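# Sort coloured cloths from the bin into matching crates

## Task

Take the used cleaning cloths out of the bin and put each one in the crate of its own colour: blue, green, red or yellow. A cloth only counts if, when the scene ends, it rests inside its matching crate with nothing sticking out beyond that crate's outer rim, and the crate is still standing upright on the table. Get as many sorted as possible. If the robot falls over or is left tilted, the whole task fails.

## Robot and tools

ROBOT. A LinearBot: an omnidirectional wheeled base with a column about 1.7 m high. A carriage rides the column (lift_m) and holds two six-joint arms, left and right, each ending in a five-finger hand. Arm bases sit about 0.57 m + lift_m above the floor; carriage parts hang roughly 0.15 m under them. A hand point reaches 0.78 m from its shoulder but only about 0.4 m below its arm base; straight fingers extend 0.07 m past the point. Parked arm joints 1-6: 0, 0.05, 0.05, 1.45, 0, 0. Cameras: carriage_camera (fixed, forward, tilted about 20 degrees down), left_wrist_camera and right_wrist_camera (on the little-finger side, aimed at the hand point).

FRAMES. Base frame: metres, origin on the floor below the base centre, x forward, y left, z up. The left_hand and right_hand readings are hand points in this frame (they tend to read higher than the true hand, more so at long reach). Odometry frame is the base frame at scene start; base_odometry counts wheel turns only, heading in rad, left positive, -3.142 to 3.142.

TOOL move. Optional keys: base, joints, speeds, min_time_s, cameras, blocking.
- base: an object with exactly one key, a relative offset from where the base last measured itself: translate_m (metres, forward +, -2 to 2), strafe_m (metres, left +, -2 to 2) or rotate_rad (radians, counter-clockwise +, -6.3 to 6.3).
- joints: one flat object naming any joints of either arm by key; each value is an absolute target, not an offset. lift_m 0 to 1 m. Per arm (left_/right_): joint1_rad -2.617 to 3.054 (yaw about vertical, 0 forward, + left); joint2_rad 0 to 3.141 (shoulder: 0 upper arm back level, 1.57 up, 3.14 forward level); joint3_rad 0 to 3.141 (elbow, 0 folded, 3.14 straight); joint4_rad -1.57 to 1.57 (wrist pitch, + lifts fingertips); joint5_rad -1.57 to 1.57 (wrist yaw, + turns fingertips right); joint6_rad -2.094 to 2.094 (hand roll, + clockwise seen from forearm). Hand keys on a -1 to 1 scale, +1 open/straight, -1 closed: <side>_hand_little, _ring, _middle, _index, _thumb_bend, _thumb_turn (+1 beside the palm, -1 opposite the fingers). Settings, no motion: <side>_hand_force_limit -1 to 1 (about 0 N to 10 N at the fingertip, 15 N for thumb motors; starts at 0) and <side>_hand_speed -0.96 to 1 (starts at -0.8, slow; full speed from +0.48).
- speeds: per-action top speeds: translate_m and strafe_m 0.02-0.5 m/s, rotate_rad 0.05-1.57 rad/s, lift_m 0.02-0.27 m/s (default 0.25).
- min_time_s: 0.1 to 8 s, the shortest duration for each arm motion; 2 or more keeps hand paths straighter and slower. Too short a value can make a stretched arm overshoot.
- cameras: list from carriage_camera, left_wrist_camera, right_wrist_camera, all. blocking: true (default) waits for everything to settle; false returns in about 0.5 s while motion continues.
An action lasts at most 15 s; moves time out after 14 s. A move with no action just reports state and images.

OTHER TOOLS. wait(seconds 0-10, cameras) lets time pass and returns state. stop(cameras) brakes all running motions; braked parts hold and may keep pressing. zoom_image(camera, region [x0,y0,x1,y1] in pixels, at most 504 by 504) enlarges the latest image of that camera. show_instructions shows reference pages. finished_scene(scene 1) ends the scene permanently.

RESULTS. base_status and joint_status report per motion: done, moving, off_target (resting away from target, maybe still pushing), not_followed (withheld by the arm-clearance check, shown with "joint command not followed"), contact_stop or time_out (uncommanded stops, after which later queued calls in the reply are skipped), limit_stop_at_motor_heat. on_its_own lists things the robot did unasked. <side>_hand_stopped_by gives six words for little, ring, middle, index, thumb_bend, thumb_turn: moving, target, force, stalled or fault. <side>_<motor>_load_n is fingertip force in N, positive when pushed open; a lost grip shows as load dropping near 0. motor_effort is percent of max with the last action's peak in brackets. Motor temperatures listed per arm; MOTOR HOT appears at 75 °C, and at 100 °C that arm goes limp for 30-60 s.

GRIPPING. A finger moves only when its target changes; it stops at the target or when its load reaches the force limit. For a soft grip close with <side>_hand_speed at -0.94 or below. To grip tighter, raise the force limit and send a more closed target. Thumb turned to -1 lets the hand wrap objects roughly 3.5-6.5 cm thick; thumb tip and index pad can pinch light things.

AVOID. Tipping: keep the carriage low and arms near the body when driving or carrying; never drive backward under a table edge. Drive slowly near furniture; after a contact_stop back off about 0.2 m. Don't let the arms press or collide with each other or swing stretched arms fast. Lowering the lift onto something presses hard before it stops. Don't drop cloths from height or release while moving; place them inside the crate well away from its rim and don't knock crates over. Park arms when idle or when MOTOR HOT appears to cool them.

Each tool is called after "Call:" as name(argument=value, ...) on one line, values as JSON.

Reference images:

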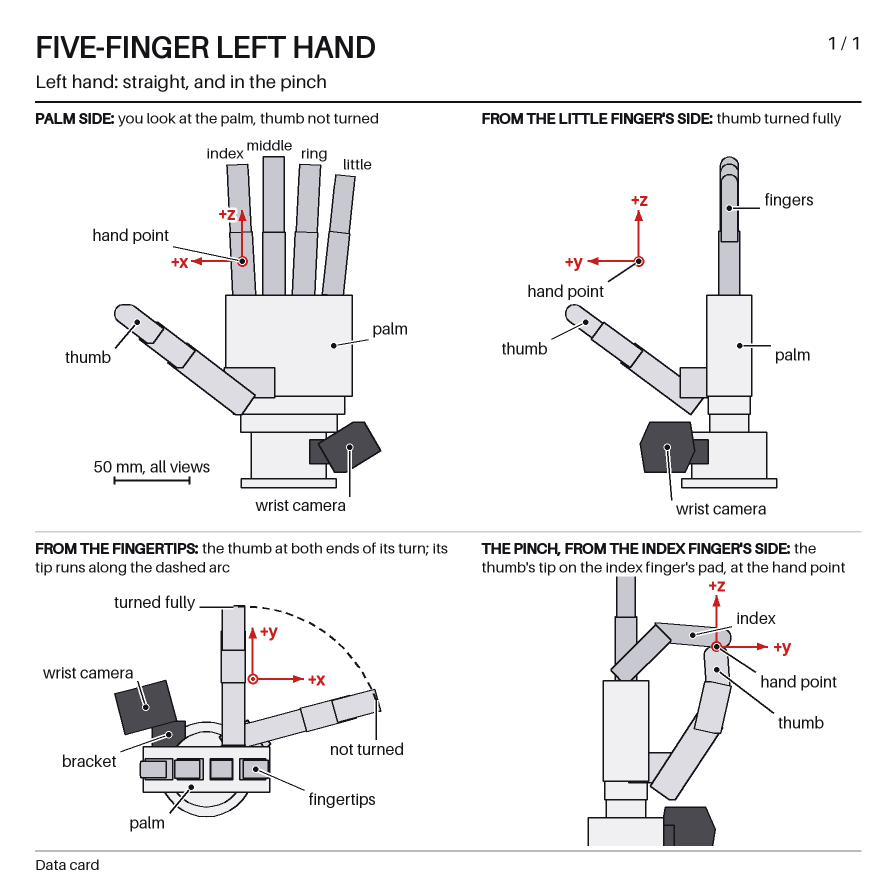

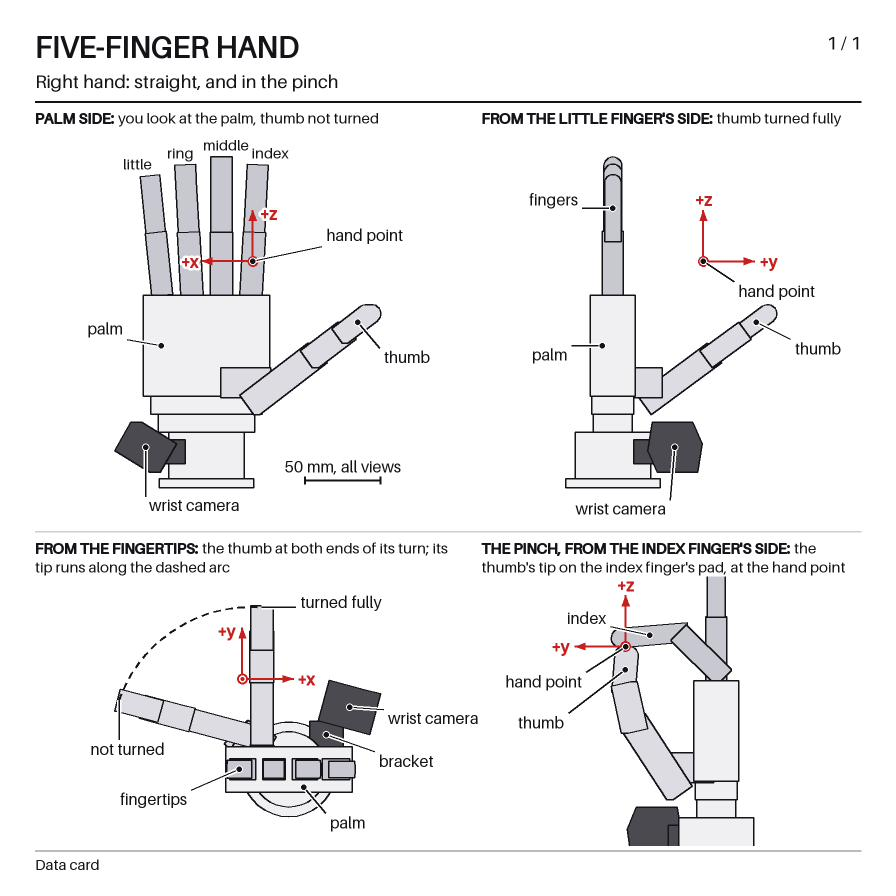

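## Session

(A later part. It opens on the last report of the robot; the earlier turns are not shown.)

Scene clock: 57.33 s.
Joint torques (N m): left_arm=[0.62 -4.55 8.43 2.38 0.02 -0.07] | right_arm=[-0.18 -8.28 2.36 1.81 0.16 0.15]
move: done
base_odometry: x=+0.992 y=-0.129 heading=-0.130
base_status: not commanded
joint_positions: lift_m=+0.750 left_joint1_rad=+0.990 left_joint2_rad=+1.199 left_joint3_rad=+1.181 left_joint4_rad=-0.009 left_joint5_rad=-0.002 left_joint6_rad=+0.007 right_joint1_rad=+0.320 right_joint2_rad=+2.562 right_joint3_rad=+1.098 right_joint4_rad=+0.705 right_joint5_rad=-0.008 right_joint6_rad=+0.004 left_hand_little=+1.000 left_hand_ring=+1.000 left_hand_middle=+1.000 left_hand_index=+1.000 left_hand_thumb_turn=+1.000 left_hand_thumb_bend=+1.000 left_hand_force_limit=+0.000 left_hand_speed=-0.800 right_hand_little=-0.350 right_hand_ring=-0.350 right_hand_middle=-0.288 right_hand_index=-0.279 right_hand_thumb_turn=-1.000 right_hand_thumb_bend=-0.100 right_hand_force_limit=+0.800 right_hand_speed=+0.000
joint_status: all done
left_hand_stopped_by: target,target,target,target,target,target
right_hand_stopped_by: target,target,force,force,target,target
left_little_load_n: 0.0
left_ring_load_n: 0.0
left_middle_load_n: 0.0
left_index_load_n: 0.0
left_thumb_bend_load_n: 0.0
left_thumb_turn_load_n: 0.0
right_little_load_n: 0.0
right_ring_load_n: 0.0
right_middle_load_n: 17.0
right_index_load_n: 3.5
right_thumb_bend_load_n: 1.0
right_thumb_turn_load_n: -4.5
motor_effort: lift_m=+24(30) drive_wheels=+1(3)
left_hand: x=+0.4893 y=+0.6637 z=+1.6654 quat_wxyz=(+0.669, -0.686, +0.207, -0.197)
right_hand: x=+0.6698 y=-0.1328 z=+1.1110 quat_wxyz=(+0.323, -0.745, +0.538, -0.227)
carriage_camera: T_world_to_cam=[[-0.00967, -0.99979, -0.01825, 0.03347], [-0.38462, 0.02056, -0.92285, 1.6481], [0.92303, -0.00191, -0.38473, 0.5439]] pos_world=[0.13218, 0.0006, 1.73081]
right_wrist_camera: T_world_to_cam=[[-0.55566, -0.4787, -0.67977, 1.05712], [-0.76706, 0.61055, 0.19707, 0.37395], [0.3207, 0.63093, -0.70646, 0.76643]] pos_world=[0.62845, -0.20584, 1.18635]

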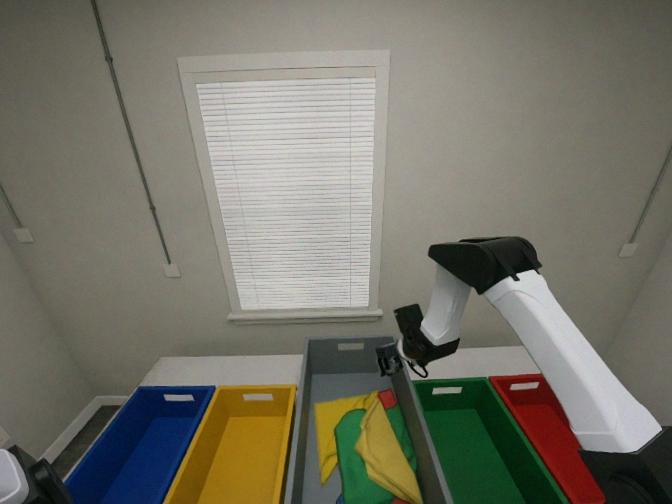

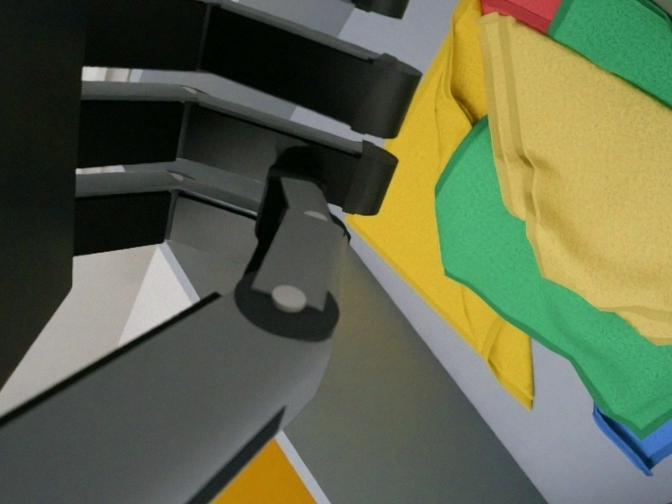

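Call:
move(joints={"right_hand_index": 0.5, "right_hand_middle": 0.5, "right_hand_ring": 0.5, "right_hand_little": 0.5, "right_hand_thumb_bend": 0.6, "right_hand_speed": 0.3, "right_hand_force_limit": 0.4, "lift_m": 0.425}, speeds={"lift_m": 0.15}, cameras=["right_wrist_camera"])

Call:
move(joints={"right_hand_index": -0.5, "right_hand_middle": -0.5, "right_hand_ring": -0.5, "right_hand_little": -0.5, "right_hand_speed": 0.0}, cameras=["right_wrist_camera"])

Scene clock: 62.57 s.
Joint torques (N m): left_arm=[0.58 -4.59 8.34 2.47 0.02 -0.07] | right_arm=[-0.16 -7.39 2.55 1.43 0.27 0.15]
Motor temperatures (°C): left_arm=[29 39 49 51 28 29] | right_arm=[30 41 46 46 27 28]
move: done
base_odometry: x=+0.992 y=-0.129 heading=-0.130
base_status: not commanded
joint_positions: lift_m=+0.426 left_joint1_rad=+0.990 left_joint2_rad=+1.199 left_joint3_rad=+1.182 left_joint4_rad=-0.017 left_joint5_rad=-0.002 left_joint6_rad=+0.007 right_joint1_rad=+0.321 right_joint2_rad=+2.551 right_joint3_rad=+1.098 right_joint4_rad=+0.754 right_joint5_rad=-0.018 right_joint6_rad=+0.004 left_hand_little=+1.000 left_hand_ring=+1.000 left_hand_middle=+1.000 left_hand_index=+1.000 left_hand_thumb_turn=+1.000 left_hand_thumb_bend=+1.000 left_hand_force_limit=+0.000 left_hand_speed=-0.800 right_hand_little=+0.500 right_hand_ring=+0.500 right_hand_middle=+0.500 right_hand_index=+0.500 right_hand_thumb_turn=-1.000 right_hand_thumb_bend=+0.601 right_hand_force_limit=+0.400 right_hand_speed=+0.300
joint_status: all done
left_hand_stopped_by: target,target,target,target,target,target
right_hand_stopped_by: target,target,target,target,target,target
left_little_load_n: 0.0
left_ring_load_n: 0.0
left_middle_load_n: 0.0
left_index_load_n: 0.0
left_thumb_bend_load_n: 0.0
left_thumb_turn_load_n: -0.5
right_little_load_n: 0.0
right_ring_load_n: 0.0
right_middle_load_n: -0.5
right_index_load_n: -0.5
right_thumb_bend_load_n: 4.5
right_thumb_turn_load_n: -1.0
motor_effort: lift_m=+14(18) drive_wheels=+2(3)
left_hand: x=+0.4890 y=+0.6632 z=+1.3396 quat_wxyz=(+0.667, -0.689, +0.208, -0.196)
right_hand: x=+0.6825 y=-0.1262 z=+0.8002 quat_wxyz=(+0.348, -0.736, +0.529, -0.240)
right_wrist_camera: T_world_to_cam=[[-0.51359, -0.46548, -0.7208, 0.86183], [-0.78188, 0.59988, 0.16972, 0.47156], [0.35339, 0.65074, -0.67205, 0.49129]] pos_world=[0.63772, -0.20141, 0.87134]

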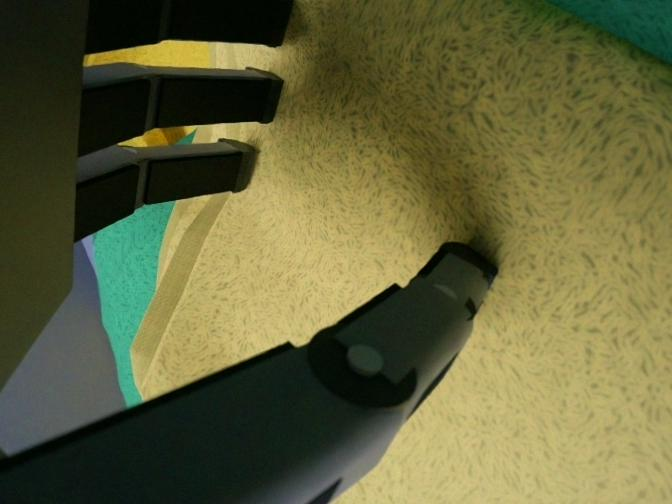

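Scene clock: 63.40 s.
Joint torques (N m): left_arm=[0.59 -4.55 8.38 2.44 0.02 -0.07] | right_arm=[-0.01 -7.45 2.54 1.25 0.18 0.15]
move: off_target
base_odometry: x=+0.992 y=-0.129 heading=-0.130
base_status: not commanded
joint_positions: lift_m=+0.426 left_joint1_rad=+0.990 left_joint2_rad=+1.199 left_joint3_rad=+1.182 left_joint4_rad=-0.016 left_joint5_rad=-0.002 left_joint6_rad=+0.007 right_joint1_rad=+0.319 right_joint2_rad=+2.551 right_joint3_rad=+1.098 right_joint4_rad=+0.772 right_joint5_rad=-0.010 right_joint6_rad=+0.005 left_hand_little=+1.000 left_hand_ring=+1.000 left_hand_middle=+1.000 left_hand_index=+1.000 left_hand_thumb_turn=+1.000 left_hand_thumb_bend=+1.000 left_hand_force_limit=+0.000 left_hand_speed=-0.800 right_hand_little=-0.500 right_hand_ring=-0.500 right_hand_middle=-0.399 right_hand_index=-0.499 right_hand_thumb_turn=-1.000 right_hand_thumb_bend=+0.603 right_hand_force_limit=+0.400 right_hand_speed=+0.000
joint_status: right_hand_middle off_target (ended at -0.399, target -0.500); the others done
left_hand_stopped_by: target,target,target,target,target,target
right_hand_stopped_by: target,target,force,target,target,target
left_little_load_n: 0.0
left_ring_load_n: 0.0
left_middle_load_n: 0.0
left_index_load_n: 0.0
left_thumb_bend_load_n: 0.0
left_thumb_turn_load_n: -0.5
right_little_load_n: 0.0
right_ring_load_n: 0.0
right_middle_load_n: 4.0
right_index_load_n: 3.5
right_thumb_bend_load_n: 9.0
right_thumb_turn_load_n: -0.5
motor_effort: lift_m=+16(17) drive_wheels=+0(2)
left_hand: x=+0.4891 y=+0.6632 z=+1.3400 quat_wxyz=(+0.667, -0.688, +0.207, -0.196)
right_hand: x=+0.6873 y=-0.1272 z=+0.8031 quat_wxyz=(+0.352, -0.731, +0.529, -0.248)
right_wrist_camera: T_world_to_cam=[[-0.50331, -0.46027, -0.73132, 0.86799], [-0.78019, 0.60588, 0.15563, 0.48632], [0.37146, 0.64889, -0.66404, 0.47305]] pos_world=[0.64057, -0.2021, 0.87322]

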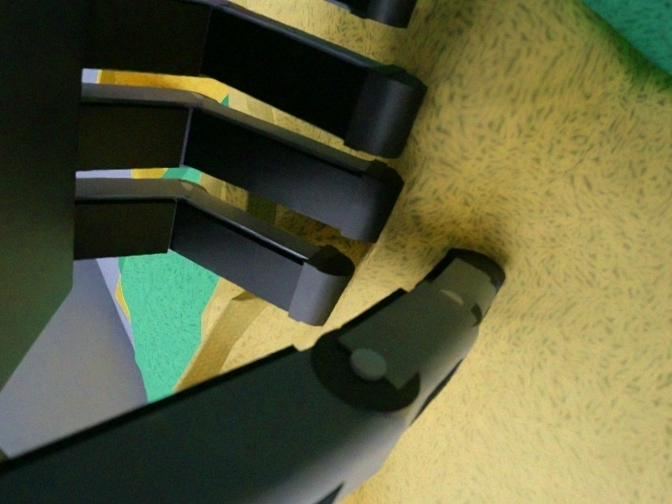

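Forces rose; now close the thumb onto the fold.

Call:
move(joints={"right_hand_thumb_bend": 0.1, "right_hand_speed": -0.3, "right_hand_force_limit": 0.6}, cameras=["right_wrist_camera"])

Call:
move(joints={"lift_m": 0.55}, speeds={"lift_m": 0.15}, cameras=["carriage_camera", "right_wrist_camera"])

Scene clock: 64.67 s.
Joint torques (N m): left_arm=[0.61 -4.53 8.34 2.42 0.02 -0.07] | right_arm=[-0.01 -7.43 2.55 1.27 0.18 0.15]
move: off_target
base_odometry: x=+0.992 y=-0.129 heading=-0.130
base_status: not commanded
joint_positions: lift_m=+0.426 left_joint1_rad=+0.990 left_joint2_rad=+1.199 left_joint3_rad=+1.182 left_joint4_rad=-0.016 left_joint5_rad=-0.002 left_joint6_rad=+0.007 right_joint1_rad=+0.319 right_joint2_rad=+2.551 right_joint3_rad=+1.098 right_joint4_rad=+0.770 right_joint5_rad=-0.010 right_joint6_rad=+0.005 left_hand_little=+1.000 left_hand_ring=+1.000 left_hand_middle=+1.000 left_hand_index=+1.000 left_hand_thumb_turn=+1.000 left_hand_thumb_bend=+1.000 left_hand_force_limit=+0.000 left_hand_speed=-0.800 right_hand_little=-0.500 right_hand_ring=-0.500 right_hand_middle=-0.399 right_hand_index=-0.499 right_hand_thumb_turn=-1.000 right_hand_thumb_bend=+0.549 right_hand_force_limit=+0.600 right_hand_speed=-0.300
joint_status: right_hand_thumb_bend off_target (ended at +0.549, target +0.100); the others done
left_hand_stopped_by: target,target,target,target,target,target
right_hand_stopped_by: target,target,force,target,force,target
left_little_load_n: 0.0
left_ring_load_n: 0.0
left_middle_load_n: 0.5
left_index_load_n: 0.0
left_thumb_bend_load_n: 0.0
left_thumb_turn_load_n: -0.5
right_little_load_n: 0.0
right_ring_load_n: 0.0
right_middle_load_n: 5.0
right_index_load_n: 3.5
right_thumb_bend_load_n: 14.0
right_thumb_turn_load_n: 0.0
motor_effort: lift_m=+15(17) drive_wheels=-1(3)
left_hand: x=+0.4891 y=+0.6632 z=+1.3400 quat_wxyz=(+0.667, -0.688, +0.207, -0.196)
right_hand: x=+0.6868 y=-0.1273 z=+0.8027 quat_wxyz=(+0.351, -0.732, +0.529, -0.247)
right_wrist_camera: T_world_to_cam=[[-0.50519, -0.4609, -0.72963, 0.86724], [-0.77977, 0.60604, 0.15708, 0.48467], [0.36979, 0.6483, -0.66556, 0.47537]] pos_world=[0.64027, -0.2022, 0.87302]

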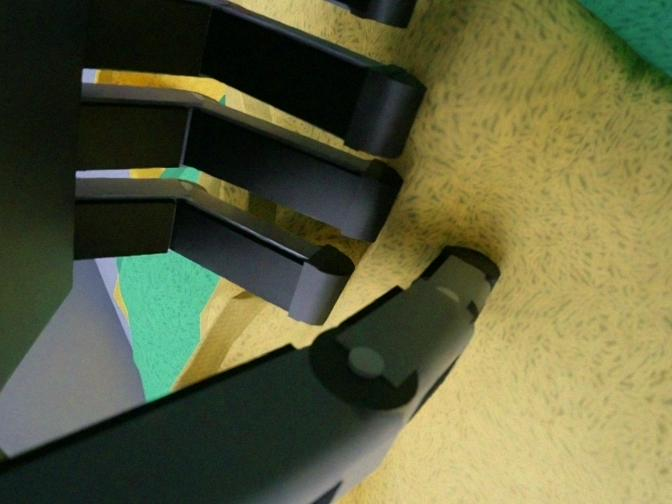

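Scene clock: 65.93 s.
Joint torques (N m): left_arm=[0.62 -4.57 8.34 2.38 0.02 -0.07] | right_arm=[-0.02 -7.65 2.48 1.79 0.17 0.15]
move: done
base_odometry: x=+0.992 y=-0.129 heading=-0.130
base_status: not commanded
joint_positions: lift_m=+0.550 left_joint1_rad=+0.990 left_joint2_rad=+1.199 left_joint3_rad=+1.182 left_joint4_rad=-0.009 left_joint5_rad=-0.002 left_joint6_rad=+0.007 right_joint1_rad=+0.319 right_joint2_rad=+2.554 right_joint3_rad=+1.098 right_joint4_rad=+0.706 right_joint5_rad=-0.008 right_joint6_rad=+0.005 left_hand_little=+1.000 left_hand_ring=+1.000 left_hand_middle=+1.000 left_hand_index=+1.000 left_hand_thumb_turn=+1.000 left_hand_thumb_bend=+1.000 left_hand_force_limit=+0.000 left_hand_speed=-0.800 right_hand_little=-0.500 right_hand_ring=-0.500 right_hand_middle=-0.399 right_hand_index=-0.499 right_hand_thumb_turn=-1.000 right_hand_thumb_bend=+0.548 right_hand_force_limit=+0.600 right_hand_speed=-0.300
joint_status: all done
left_hand_stopped_by: target,target,target,target,target,target
right_hand_stopped_by: target,target,force,target,force,target
left_little_load_n: 0.0
left_ring_load_n: 0.0
left_middle_load_n: 0.0
left_index_load_n: 0.0
left_thumb_bend_load_n: 0.0
left_thumb_turn_load_n: 0.0
right_little_load_n: 0.0
right_ring_load_n: 0.0
right_middle_load_n: 1.0
right_index_load_n: 1.0
right_thumb_bend_load_n: 4.5
right_thumb_turn_load_n: -0.5
motor_effort: lift_m=+24(28) drive_wheels=+0(3)
left_hand: x=+0.4893 y=+0.6636 z=+1.4660 quat_wxyz=(+0.670, -0.686, +0.207, -0.197)
right_hand: x=+0.6726 y=-0.1325 z=+0.9149 quat_wxyz=(+0.326, -0.743, +0.538, -0.230)
carriage_camera: T_world_to_cam=[[-0.00967, -0.99979, -0.01825, 0.02982], [-0.38462, 0.02056, -0.92285, 1.46353], [0.92303, -0.00191, -0.38473, 0.46695]] pos_world=[0.13218, 0.0006, 1.53081]
right_wrist_camera: T_world_to_cam=[[-0.55085, -0.47587, -0.68565, 0.92804], [-0.76764, 0.6113, 0.19245, 0.4193], [0.32756, 0.63234, -0.70203, 0.61825]] pos_world=[0.63057, -0.20563, 0.98965]

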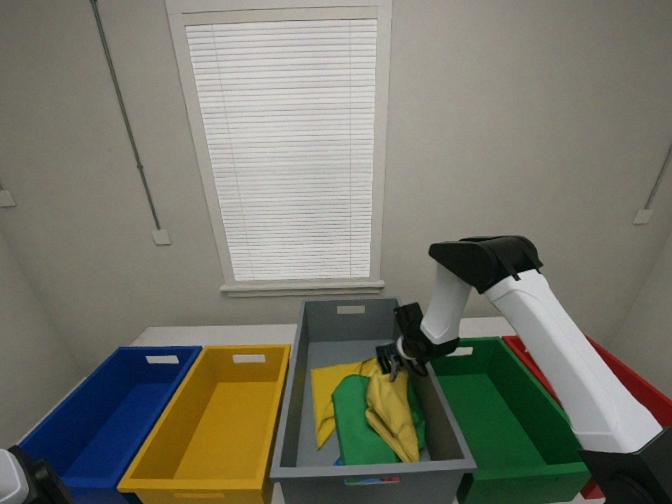

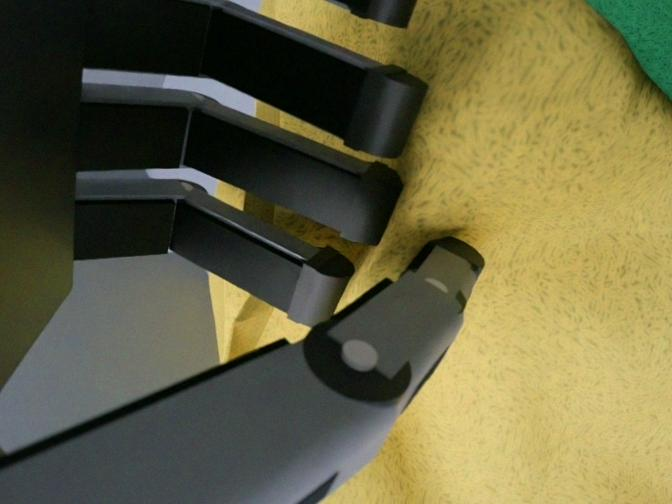

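Call:
move(joints={"right_hand_thumb_bend": 0.0, "right_hand_index": -0.8, "right_hand_middle": -0.8, "right_hand_speed": -0.5, "right_hand_force_limit": 0.3}, cameras=[])

Call:
move(joints={"lift_m": 0.85}, speeds={"lift_m": 0.15}, cameras=["carriage_camera", "right_wrist_camera"])

Scene clock: 67.23 s.
Joint torques (N m): left_arm=[0.61 -4.55 8.34 2.38 0.02 -0.07] | right_arm=[0.01 -7.61 2.45 1.81 0.16 0.15]
move: off_target
base_odometry: x=+0.992 y=-0.129 heading=-0.130
base_status: not commanded
joint_positions: lift_m=+0.550 left_joint1_rad=+0.990 left_joint2_rad=+1.199 left_joint3_rad=+1.182 left_joint4_rad=-0.009 left_joint5_rad=-0.002 left_joint6_rad=+0.007 right_joint1_rad=+0.319 right_joint2_rad=+2.554 right_joint3_rad=+1.098 right_joint4_rad=+0.705 right_joint5_rad=-0.008 right_joint6_rad=+0.005 left_hand_little=+1.000 left_hand_ring=+1.000 left_hand_middle=+1.000 left_hand_index=+1.000 left_hand_thumb_turn=+1.000 left_hand_thumb_bend=+1.000 left_hand_force_limit=+0.000 left_hand_speed=-0.800 right_hand_little=-0.500 right_hand_ring=-0.500 right_hand_middle=-0.485 right_hand_index=-0.800 right_hand_thumb_turn=-1.000 right_hand_thumb_bend=+0.507 right_hand_force_limit=+0.300 right_hand_speed=-0.500
joint_status: right_hand_middle off_target (ended at -0.485, target -0.800); right_hand_thumb_bend off_target (ended at +0.507, target +0.000); the others done
left_hand_stopped_by: target,target,target,target,target,target
right_hand_stopped_by: target,target,force,target,force,target
left_little_load_n: 0.0
left_ring_load_n: 0.0
left_middle_load_n: 0.0
left_index_load_n: 0.0
left_thumb_bend_load_n: 0.0
left_thumb_turn_load_n: -0.5
right_little_load_n: 0.0
right_ring_load_n: 0.0
right_middle_load_n: 8.5
right_index_load_n: 0.0
right_thumb_bend_load_n: 9.0
right_thumb_turn_load_n: 1.0
motor_effort: lift_m=+23(24) drive_wheels=+1(2)
left_hand: x=+0.4893 y=+0.6636 z=+1.4660 quat_wxyz=(+0.670, -0.686, +0.207, -0.197)
right_hand: x=+0.6725 y=-0.1325 z=+0.9149 quat_wxyz=(+0.326, -0.743, +0.538, -0.230)

Scene clock: 69.67 s.
Joint torques (N m): left_arm=[0.59 -4.55 8.31 2.37 0.02 -0.07] | right_arm=[-0.02 -8.24 2.36 1.82 0.16 0.15]
move: done
base_odometry: x=+0.992 y=-0.129 heading=-0.130
base_status: not commanded
joint_positions: lift_m=+0.850 left_joint1_rad=+0.990 left_joint2_rad=+1.199 left_joint3_rad=+1.182 left_joint4_rad=-0.008 left_joint5_rad=-0.002 left_joint6_rad=+0.007 right_joint1_rad=+0.319 right_joint2_rad=+2.562 right_joint3_rad=+1.098 right_joint4_rad=+0.700 right_joint5_rad=-0.007 right_joint6_rad=+0.005 left_hand_little=+1.000 left_hand_ring=+1.000 left_hand_middle=+1.000 left_hand_index=+1.000 left_hand_thumb_turn=+1.000 left_hand_thumb_bend=+1.000 left_hand_force_limit=+0.000 left_hand_speed=-0.800 right_hand_little=-0.500 right_hand_ring=-0.500 right_hand_middle=-0.485 right_hand_index=-0.800 right_hand_thumb_turn=-1.000 right_hand_thumb_bend=+0.507 right_hand_force_limit=+0.300 right_hand_speed=-0.500
joint_status: all done
left_hand_stopped_by: target,target,target,target,target,target
right_hand_stopped_by: target,target,force,target,force,target
left_little_load_n: 0.0
left_ring_load_n: 0.0
left_middle_load_n: 0.0
left_index_load_n: 0.0
left_thumb_bend_load_n: 0.0
left_thumb_turn_load_n: 0.0
right_little_load_n: 0.0
right_ring_load_n: 0.0
right_middle_load_n: 8.5
right_index_load_n: 0.0
right_thumb_bend_load_n: 9.0
right_thumb_turn_load_n: 1.5
motor_effort: lift_m=+23(29) drive_wheels=+1(4)
left_hand: x=+0.4894 y=+0.6637 z=+1.7664 quat_wxyz=(+0.670, -0.685, +0.207, -0.197)
right_hand: x=+0.6690 y=-0.1338 z=+1.2102 quat_wxyz=(+0.321, -0.745, +0.539, -0.227)
carriage_camera: T_world_to_cam=[[-0.00967, -0.99979, -0.01825, 0.03529], [-0.38462, 0.02056, -0.92285, 1.74039], [0.92303, -0.00191, -0.38473, 0.58237]] pos_world=[0.13218, 0.0006, 1.83081]
right_wrist_camera: T_world_to_cam=[[-0.55979, -0.4788, -0.6763, 1.1222], [-0.76492, 0.61244, 0.19955, 0.35016], [0.31865, 0.62902, -0.70908, 0.84163]] pos_world=[0.62785, -0.20654, 1.28586]

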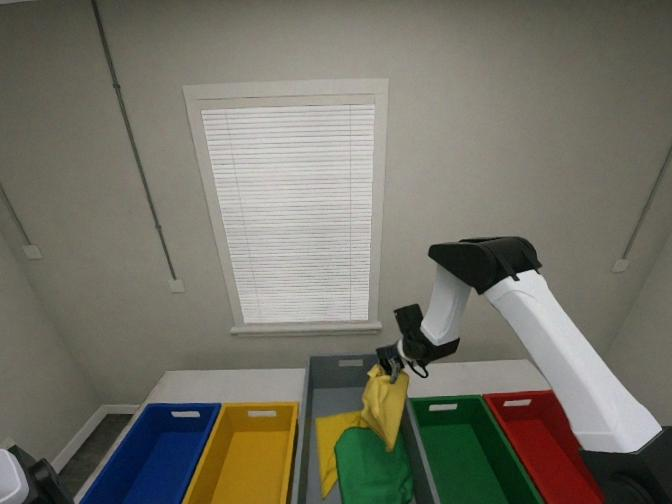

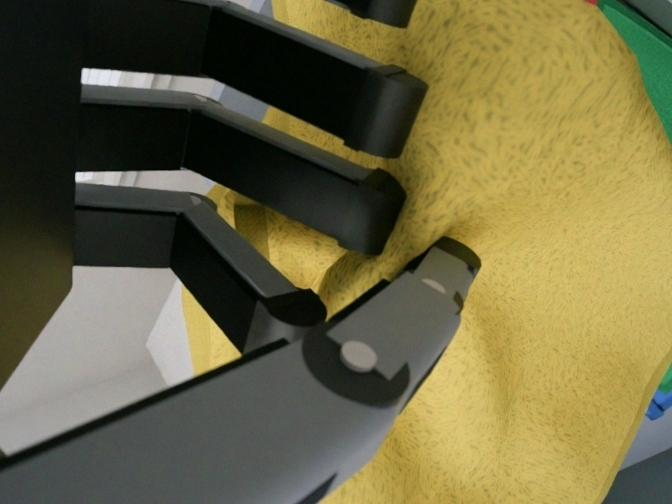

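Call:
move(base={"strafe_m": 0.43}, joints={"lift_m": 0.95}, speeds={"strafe_m": 0.2}, cameras=["carriage_camera"])

Scene clock: 73.93 s.
Joint torques (N m): left_arm=[0.5 -4.53 8.29 2.36 0.01 -0.07] | right_arm=[0.12 -8.38 2.56 1.84 0.17 0.14]
move: done
base_odometry: x=+1.048 y=+0.297 heading=-0.130
base_status: done
joint_positions: lift_m=+0.950 left_joint1_rad=+0.992 left_joint2_rad=+1.199 left_joint3_rad=+1.183 left_joint4_rad=-0.008 left_joint5_rad=-0.001 left_joint6_rad=+0.007 right_joint1_rad=+0.317 right_joint2_rad=+2.563 right_joint3_rad=+1.096 right_joint4_rad=+0.699 right_joint5_rad=-0.005 right_joint6_rad=+0.005 left_hand_little=+1.000 left_hand_ring=+1.000 left_hand_middle=+1.000 left_hand_index=+1.000 left_hand_thumb_turn=+1.000 left_hand_thumb_bend=+1.000 left_hand_force_limit=+0.000 left_hand_speed=-0.800 right_hand_little=-0.500 right_hand_ring=-0.500 right_hand_middle=-0.485 right_hand_index=-0.800 right_hand_thumb_turn=-1.000 right_hand_thumb_bend=+0.507 right_hand_force_limit=+0.300 right_hand_speed=-0.500
joint_status: all done
left_hand_stopped_by: target,target,target,target,target,target
right_hand_stopped_by: target,target,force,target,force,target
left_little_load_n: 0.0
left_ring_load_n: -0.5
left_middle_load_n: 0.0
left_index_load_n: 0.0
left_thumb_bend_load_n: 0.0
left_thumb_turn_load_n: 0.0
right_little_load_n: 0.0
right_ring_load_n: 0.0
right_middle_load_n: 8.5
right_index_load_n: 0.0
right_thumb_bend_load_n: 8.5
right_thumb_turn_load_n: 1.5
motor_effort: lift_m=+21(29) drive_wheels=-3(7)
left_hand: x=+0.4889 y=+0.6640 z=+1.8664 quat_wxyz=(+0.670, -0.685, +0.206, -0.197)
right_hand: x=+0.6676 y=-0.1356 z=+1.3088 quat_wxyz=(+0.318, -0.745, +0.541, -0.226)
carriage_camera: T_world_to_cam=[[-0.00967, -0.99979, -0.01825, 0.03712], [-0.38462, 0.02056, -0.92285, 1.83267], [0.92303, -0.00191, -0.38473, 0.62084]] pos_world=[0.13218, 0.0006, 1.93081]

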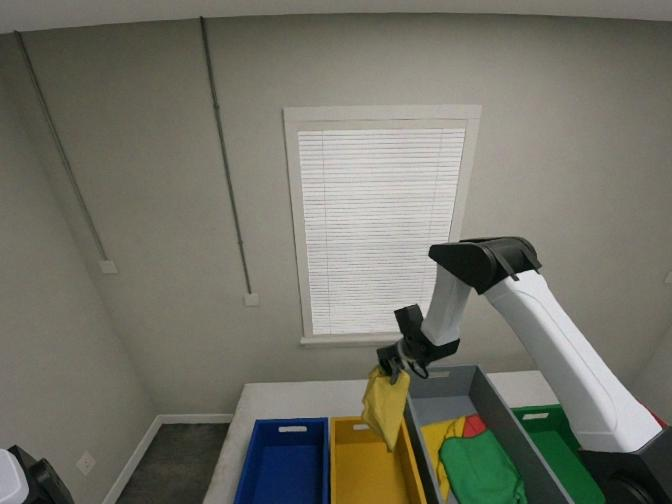

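Call:
move(base={"translate_m": -0.05}, joints={"lift_m": 0.49}, speeds={"translate_m": 0.05, "lift_m": 0.25}, cameras=["carriage_camera", "right_wrist_camera"])

Scene clock: 76.93 s.
Joint torques (N m): left_arm=[0.4 -4.53 8.18 2.47 0.01 -0.07] | right_arm=[0.23 -8.49 2.69 1.82 0.13 0.15]
move: done
base_odometry: x=+0.998 y=+0.304 heading=-0.130
base_status: done
joint_positions: lift_m=+0.490 left_joint1_rad=+0.993 left_joint2_rad=+1.199 left_joint3_rad=+1.183 left_joint4_rad=-0.020 left_joint5_rad=-0.001 left_joint6_rad=+0.007 right_joint1_rad=+0.317 right_joint2_rad=+2.563 right_joint3_rad=+1.096 right_joint4_rad=+0.700 right_joint5_rad=-0.004 right_joint6_rad=+0.005 left_hand_little=+1.000 left_hand_ring=+1.000 left_hand_middle=+1.000 left_hand_index=+1.000 left_hand_thumb_turn=+1.000 left_hand_thumb_bend=+1.000 left_hand_force_limit=+0.000 left_hand_speed=-0.800 right_hand_little=-0.500 right_hand_ring=-0.500 right_hand_middle=-0.485 right_hand_index=-0.800 right_hand_thumb_turn=-1.000 right_hand_thumb_bend=+0.507 right_hand_force_limit=+0.300 right_hand_speed=-0.500
joint_status: all done
left_hand_stopped_by: target,target,target,target,target,target
right_hand_stopped_by: target,target,force,target,force,target
left_little_load_n: -0.5
left_ring_load_n: 0.0
left_middle_load_n: -0.5
left_index_load_n: 0.0
left_thumb_bend_load_n: 0.0
left_thumb_turn_load_n: 0.0
right_little_load_n: 0.0
right_ring_load_n: 0.0
right_middle_load_n: 8.5
right_index_load_n: 0.0
right_thumb_bend_load_n: 9.0
right_thumb_turn_load_n: 1.5
motor_effort: lift_m=+16(19) drive_wheels=+0(5)
left_hand: x=+0.4881 y=+0.6636 z=+1.4041 quat_wxyz=(+0.666, -0.689, +0.207, -0.195)
right_hand: x=+0.6679 y=-0.1359 z=+0.8495 quat_wxyz=(+0.318, -0.745, +0.541, -0.227)
carriage_camera: T_world_to_cam=[[-0.00967, -0.99979, -0.01825, 0.02873], [-0.38462, 0.02056, -0.92285, 1.40872], [0.92303, -0.00191, -0.38473, 0.4441]] pos_world=[0.13218, 0.0006, 1.47141]
right_wrist_camera: T_world_to_cam=[[-0.56439, -0.47865, -0.67257, 0.87657], [-0.76145, 0.61653, 0.20021, 0.42032], [0.31883, 0.62513, -0.71244, 0.58975]] pos_world=[0.62676, -0.20824, 0.92555]

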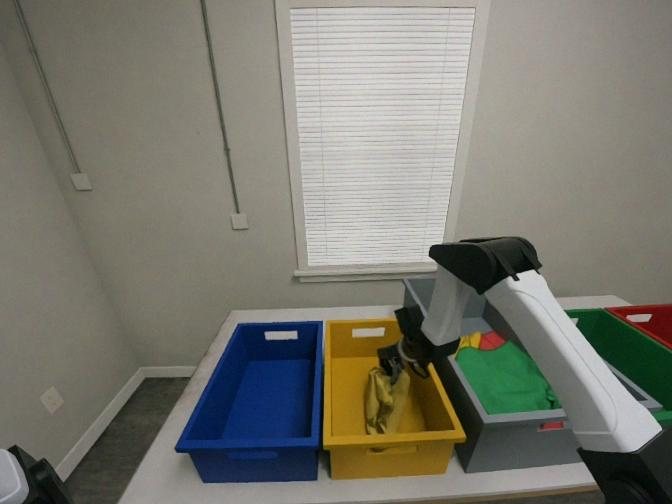

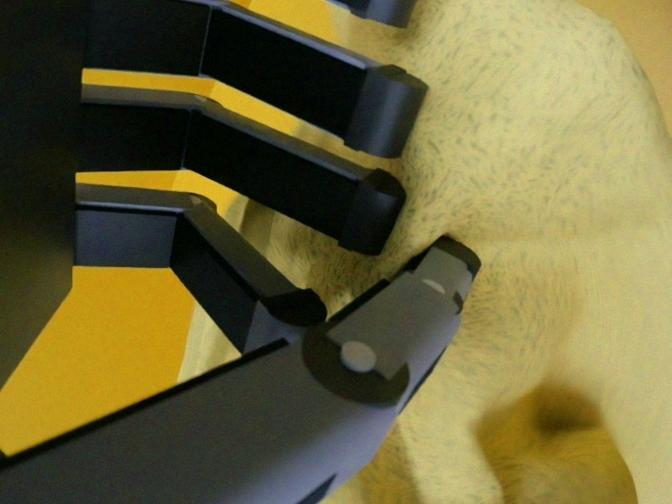

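Call:
move(joints={"right_hand_index": 0.5, "right_hand_middle": 0.5, "right_hand_ring": 0.5, "right_hand_little": 0.5, "right_hand_thumb_bend": 0.9, "right_hand_speed": 0.2})

Call:
move(joints={"lift_m": 0.85}, cameras=["carriage_camera", "right_wrist_camera"])

Scene clock: 78.30 s.
Joint torques (N m): left_arm=[0.38 -4.56 8.24 2.49 0.01 -0.07] | right_arm=[0.18 -8.43 2.61 1.91 0.13 0.15]
move: done
base_odometry: x=+0.998 y=+0.304 heading=-0.130
base_status: not commanded
joint_positions: lift_m=+0.490 left_joint1_rad=+0.993 left_joint2_rad=+1.199 left_joint3_rad=+1.183 left_joint4_rad=-0.019 left_joint5_rad=-0.001 left_joint6_rad=+0.007 right_joint1_rad=+0.317 right_joint2_rad=+2.563 right_joint3_rad=+1.096 right_joint4_rad=+0.700 right_joint5_rad=-0.004 right_joint6_rad=+0.005 left_hand_little=+1.000 left_hand_ring=+1.000 left_hand_middle=+1.000 left_hand_index=+1.000 left_hand_thumb_turn=+1.000 left_hand_thumb_bend=+1.000 left_hand_force_limit=+0.000 left_hand_speed=-0.800 right_hand_little=+0.500 right_hand_ring=+0.500 right_hand_middle=+0.500 right_hand_index=+0.500 right_hand_thumb_turn=-1.000 right_hand_thumb_bend=+0.900 right_hand_force_limit=+0.300 right_hand_speed=+0.200
joint_status: all done
left_hand_stopped_by: target,target,target,target,target,target
right_hand_stopped_by: target,target,target,target,target,target
left_little_load_n: 0.0
left_ring_load_n: 0.0
left_middle_load_n: 0.0
left_index_load_n: -0.5
left_thumb_bend_load_n: 0.0
left_thumb_turn_load_n: 0.0
right_little_load_n: 0.0
right_ring_load_n: 0.0
right_middle_load_n: 0.0
right_index_load_n: 0.0
right_thumb_bend_load_n: 0.0
right_thumb_turn_load_n: 0.0
motor_effort: lift_m=+20(20) drive_wheels=+0(2)
left_hand: x=+0.4881 y=+0.6637 z=+1.4044 quat_wxyz=(+0.667, -0.689, +0.207, -0.195)
right_hand: x=+0.6679 y=-0.1359 z=+0.8495 quat_wxyz=(+0.318, -0.745, +0.541, -0.227)
pictures: none

Scene clock: 80.27 s.
Joint torques (N m): left_arm=[0.38 -4.56 8.24 2.34 0.01 -0.07] | right_arm=[0.24 -8.69 2.45 1.81 0.12 0.15]
move: done
base_odometry: x=+0.998 y=+0.304 heading=-0.130
base_status: not commanded
joint_positions: lift_m=+0.850 left_joint1_rad=+0.993 left_joint2_rad=+1.199 left_joint3_rad=+1.183 left_joint4_rad=-0.005 left_joint5_rad=-0.001 left_joint6_rad=+0.007 right_joint1_rad=+0.317 right_joint2_rad=+2.564 right_joint3_rad=+1.096 right_joint4_rad=+0.703 right_joint5_rad=-0.004 right_joint6_rad=+0.005 left_hand_little=+1.000 left_hand_ring=+1.000 left_hand_middle=+1.000 left_hand_index=+1.000 left_hand_thumb_turn=+1.000 left_hand_thumb_bend=+1.000 left_hand_force_limit=+0.000 left_hand_speed=-0.800 right_hand_little=+0.500 right_hand_ring=+0.500 right_hand_middle=+0.500 right_hand_index=+0.500 right_hand_thumb_turn=-1.000 right_hand_thumb_bend=+0.900 right_hand_force_limit=+0.300 right_hand_speed=+0.200
joint_status: all done
left_hand_stopped_by: target,target,target,target,target,target
right_hand_stopped_by: target,target,target,target,target,target
left_little_load_n: 0.0
left_ring_load_n: 0.0
left_middle_load_n: 0.0
left_index_load_n: -0.5
left_thumb_bend_load_n: 0.0
left_thumb_turn_load_n: 0.0
right_little_load_n: 0.0
right_ring_load_n: 0.0
right_middle_load_n: 0.0
right_index_load_n: 0.0
right_thumb_bend_load_n: 0.0
right_thumb_turn_load_n: 0.0
motor_effort: lift_m=+21(28) drive_wheels=+0(2)
left_hand: x=+0.4886 y=+0.6644 z=+1.7675 quat_wxyz=(+0.671, -0.684, +0.206, -0.197)
right_hand: x=+0.6684 y=-0.1357 z=+1.2089 quat_wxyz=(+0.319, -0.744, +0.541, -0.228)
carriage_camera: T_world_to_cam=[[-0.00967, -0.99979, -0.01825, 0.03529], [-0.38462, 0.02056, -0.92285, 1.74039], [0.92303, -0.00191, -0.38473, 0.58237]] pos_world=[0.13218, 0.0006, 1.83081]
right_wrist_camera: T_world_to_cam=[[-0.56267, -0.47807, -0.67443, 1.11987], [-0.76197, 0.61633, 0.19882, 0.35063], [0.32062, 0.62577, -0.71107, 0.84281]] pos_world=[0.62706, -0.20814, 1.28485]

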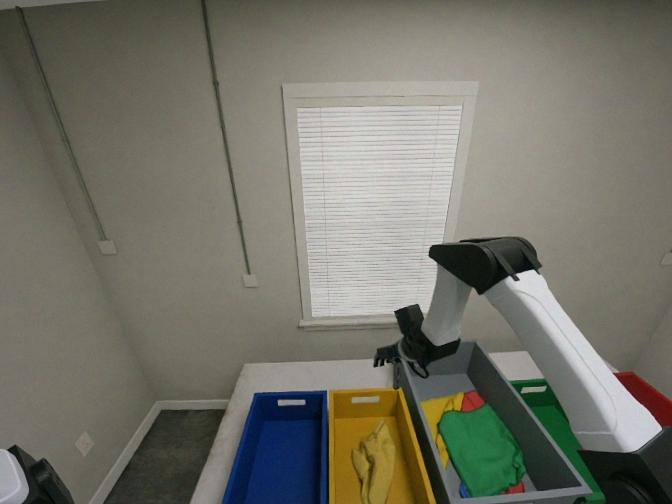

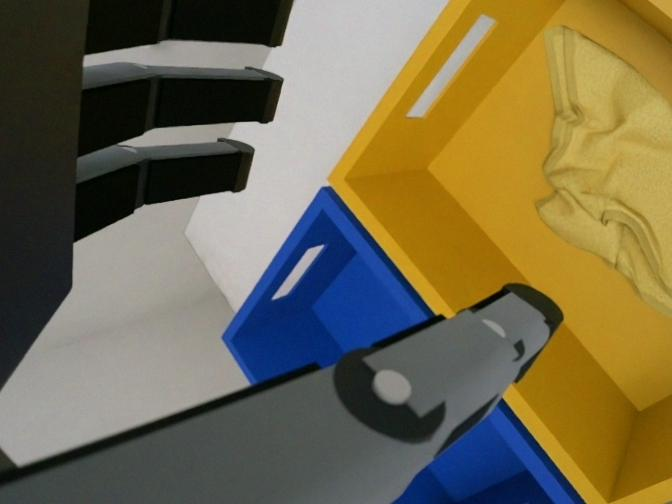

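Call:
move(base={"strafe_m": -0.42}, speeds={"strafe_m": 0.3}, cameras=["carriage_camera", "right_wrist_camera"])

Call:
zoom_image(camera="carriage_camera", region=[270, 350, 470, 504])

Scene clock: 84.30 s.
Joint torques (N m): left_arm=[0.4 -4.56 8.23 2.39 0.02 -0.07] | right_arm=[0.34 -8.47 2.58 1.84 0.13 0.15]
move: done
base_odometry: x=+0.943 y=-0.113 heading=-0.131
base_status: done
joint_positions: lift_m=+0.850 left_joint1_rad=+0.993 left_joint2_rad=+1.199 left_joint3_rad=+1.183 left_joint4_rad=-0.011 left_joint5_rad=-0.001 left_joint6_rad=+0.007 right_joint1_rad=+0.315 right_joint2_rad=+2.564 right_joint3_rad=+1.096 right_joint4_rad=+0.703 right_joint5_rad=-0.005 right_joint6_rad=+0.005 left_hand_little=+1.000 left_hand_ring=+1.000 left_hand_middle=+1.000 left_hand_index=+1.000 left_hand_thumb_turn=+1.000 left_hand_thumb_bend=+1.000 left_hand_force_limit=+0.000 left_hand_speed=-0.800 right_hand_little=+0.500 right_hand_ring=+0.500 right_hand_middle=+0.500 right_hand_index=+0.500 right_hand_thumb_turn=-1.000 right_hand_thumb_bend=+0.900 right_hand_force_limit=+0.300 right_hand_speed=+0.200
joint_status: not commanded
left_hand_stopped_by: target,target,target,target,target,target
right_hand_stopped_by: target,target,target,target,target,target
left_little_load_n: 0.0
left_ring_load_n: 0.0
left_middle_load_n: 0.0
left_index_load_n: 0.0
left_thumb_bend_load_n: 0.0
left_thumb_turn_load_n: 0.0
right_little_load_n: 0.0
right_ring_load_n: 0.0
right_middle_load_n: 0.0
right_index_load_n: 0.0
right_thumb_bend_load_n: 0.0
right_thumb_turn_load_n: 0.0
motor_effort: lift_m=+23(26) drive_wheels=-1(6)
left_hand: x=+0.4884 y=+0.6641 z=+1.7659 quat_wxyz=(+0.669, -0.686, +0.206, -0.196)
right_hand: x=+0.6686 y=-0.1366 z=+1.2089 quat_wxyz=(+0.319, -0.744, +0.542, -0.228)
carriage_camera: T_world_to_cam=[[-0.00967, -0.99979, -0.01825, 0.03529], [-0.38462, 0.02056, -0.92285, 1.74039], [0.92303, -0.00191, -0.38473, 0.58237]] pos_world=[0.13218, 0.0006, 1.83081]
right_wrist_camera: T_world_to_cam=[[-0.56374, -0.47708, -0.67424, 1.12016], [-0.76089, 0.61755, 0.19922, 0.35021], [0.32133, 0.62533, -0.71114, 0.8427]] pos_world=[0.62717, -0.20883, 1.28475]

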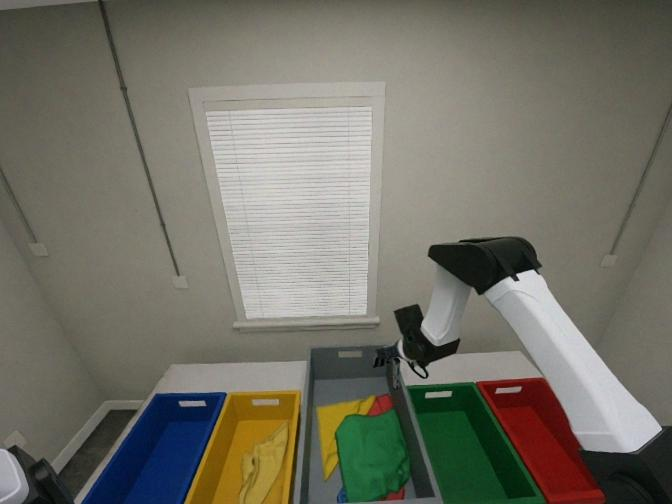

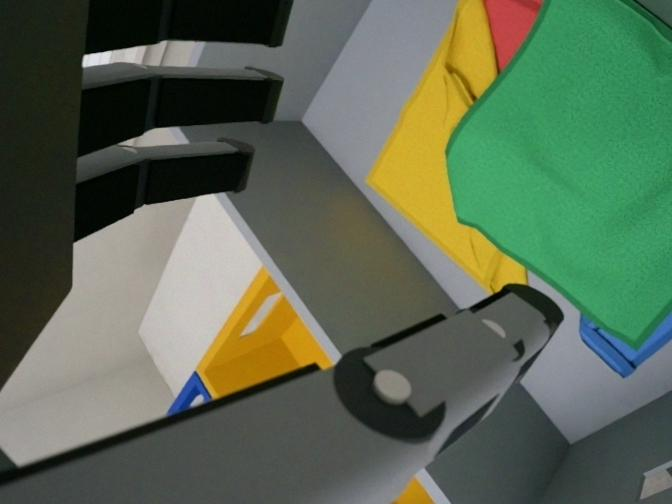

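Scaled by 2.520 from the camera's image (finer frame: 960x720).

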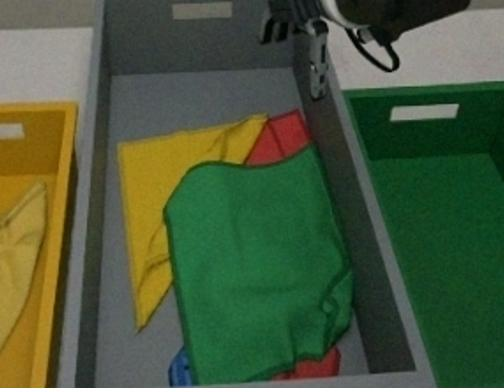

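Call:
move(joints={"right_hand_thumb_bend": 0.6, "right_hand_speed": 0.3, "right_hand_force_limit": 0.4, "lift_m": 0.5}, cameras=["right_wrist_camera"])

Call:
move(joints={"lift_m": 0.418}, speeds={"lift_m": 0.06}, cameras=["right_wrist_camera"])

Scene clock: 86.87 s.
Joint torques (N m): left_arm=[0.38 -4.51 8.16 2.49 0.01 -0.07] | right_arm=[0.35 -8.5 2.55 1.89 0.12 0.15]
move: done
base_odometry: x=+0.943 y=-0.113 heading=-0.130
base_status: not commanded
joint_positions: lift_m=+0.500 left_joint1_rad=+0.993 left_joint2_rad=+1.199 left_joint3_rad=+1.183 left_joint4_rad=-0.019 left_joint5_rad=-0.001 left_joint6_rad=+0.007 right_joint1_rad=+0.315 right_joint2_rad=+2.564 right_joint3_rad=+1.096 right_joint4_rad=+0.697 right_joint5_rad=-0.005 right_joint6_rad=+0.005 left_hand_little=+1.000 left_hand_ring=+1.000 left_hand_middle=+1.000 left_hand_index=+1.000 left_hand_thumb_turn=+1.000 left_hand_thumb_bend=+1.000 left_hand_force_limit=+0.000 left_hand_speed=-0.800 right_hand_little=+0.500 right_hand_ring=+0.500 right_hand_middle=+0.500 right_hand_index=+0.500 right_hand_thumb_turn=-1.000 right_hand_thumb_bend=+0.600 right_hand_force_limit=+0.400 right_hand_speed=+0.300
joint_status: all done
left_hand_stopped_by: target,target,target,target,target,target
right_hand_stopped_by: target,target,target,target,target,target
left_little_load_n: 0.0
left_ring_load_n: 0.0
left_middle_load_n: 0.0
left_index_load_n: 0.0
left_thumb_bend_load_n: 0.0
left_thumb_turn_load_n: -0.5
right_little_load_n: 0.0
right_ring_load_n: 0.0
right_middle_load_n: 0.0
right_index_load_n: 0.0
right_thumb_bend_load_n: 0.0
right_thumb_turn_load_n: 0.0
motor_effort: lift_m=+18(20) drive_wheels=+0(4)
left_hand: x=+0.4881 y=+0.6637 z=+1.4146 quat_wxyz=(+0.667, -0.689, +0.207, -0.195)
right_hand: x=+0.6674 y=-0.1370 z=+0.8586 quat_wxyz=(+0.317, -0.745, +0.542, -0.226)
right_wrist_camera: T_world_to_cam=[[-0.56741, -0.47825, -0.67031, 0.88203], [-0.75977, 0.61793, 0.20225, 0.41605], [0.31748, 0.62404, -0.71398, 0.59913]] pos_world=[0.62636, -0.20914, 0.93486]

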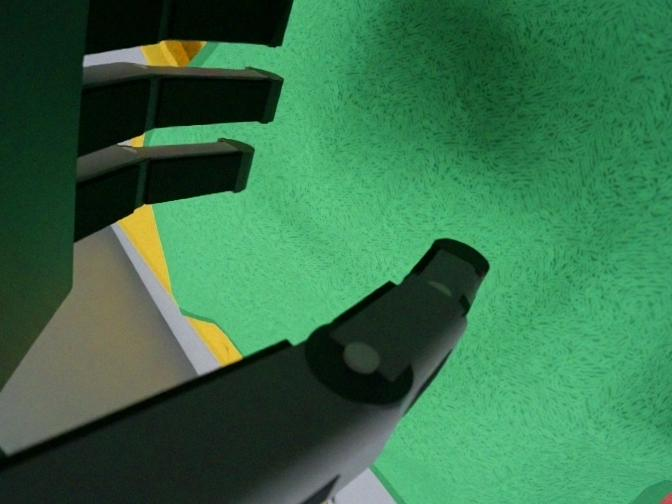

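Scene clock: 88.60 s.
Joint torques (N m): left_arm=[0.36 -4.53 8.17 2.45 0.01 -0.07] | right_arm=[0.38 -7.77 2.78 0.88 0.12 0.15]
move: done
base_odometry: x=+0.943 y=-0.113 heading=-0.130
base_status: not commanded
joint_positions: lift_m=+0.419 left_joint1_rad=+0.993 left_joint2_rad=+1.199 left_joint3_rad=+1.183 left_joint4_rad=-0.015 left_joint5_rad=-0.001 left_joint6_rad=+0.007 right_joint1_rad=+0.315 right_joint2_rad=+2.557 right_joint3_rad=+1.096 right_joint4_rad=+0.817 right_joint5_rad=-0.005 right_joint6_rad=+0.005 left_hand_little=+1.000 left_hand_ring=+1.000 left_hand_middle=+1.000 left_hand_index=+1.000 left_hand_thumb_turn=+1.000 left_hand_thumb_bend=+1.000 left_hand_force_limit=+0.000 left_hand_speed=-0.800 right_hand_little=+0.500 right_hand_ring=+0.500 right_hand_middle=+0.500 right_hand_index=+0.500 right_hand_thumb_turn=-1.000 right_hand_thumb_bend=+0.600 right_hand_force_limit=+0.400 right_hand_speed=+0.300
joint_status: all done
left_hand_stopped_by: target,target,target,target,target,target
right_hand_stopped_by: target,target,target,target,target,target
left_little_load_n: 0.0
left_ring_load_n: -0.5
left_middle_load_n: 0.0
left_index_load_n: 0.0
left_thumb_bend_load_n: 0.0
left_thumb_turn_load_n: 0.0
right_little_load_n: 0.0
right_ring_load_n: 0.0
right_middle_load_n: -4.5
right_index_load_n: 0.0
right_thumb_bend_load_n: -0.5
right_thumb_turn_load_n: -1.0
motor_effort: lift_m=+14(18) drive_wheels=-2(3)
left_hand: x=+0.4883 y=+0.6639 z=+1.3339 quat_wxyz=(+0.668, -0.687, +0.207, -0.196)
right_hand: x=+0.6947 y=-0.1281 z=+0.8001 quat_wxyz=(+0.364, -0.723, +0.526, -0.260)
right_wrist_camera: T_world_to_cam=[[-0.48112, -0.45017, -0.75225, 0.87178], [-0.78016, 0.61124, 0.13319, 0.51161], [0.39985, 0.65095, -0.64528, 0.43445]] pos_world=[0.64485, -0.20308, 0.86799]

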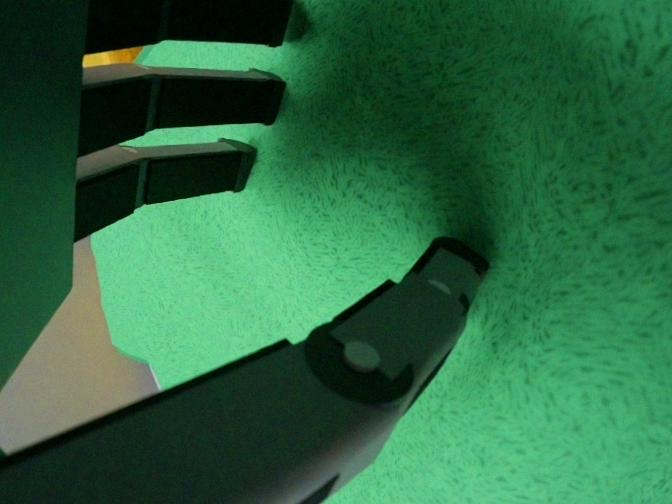

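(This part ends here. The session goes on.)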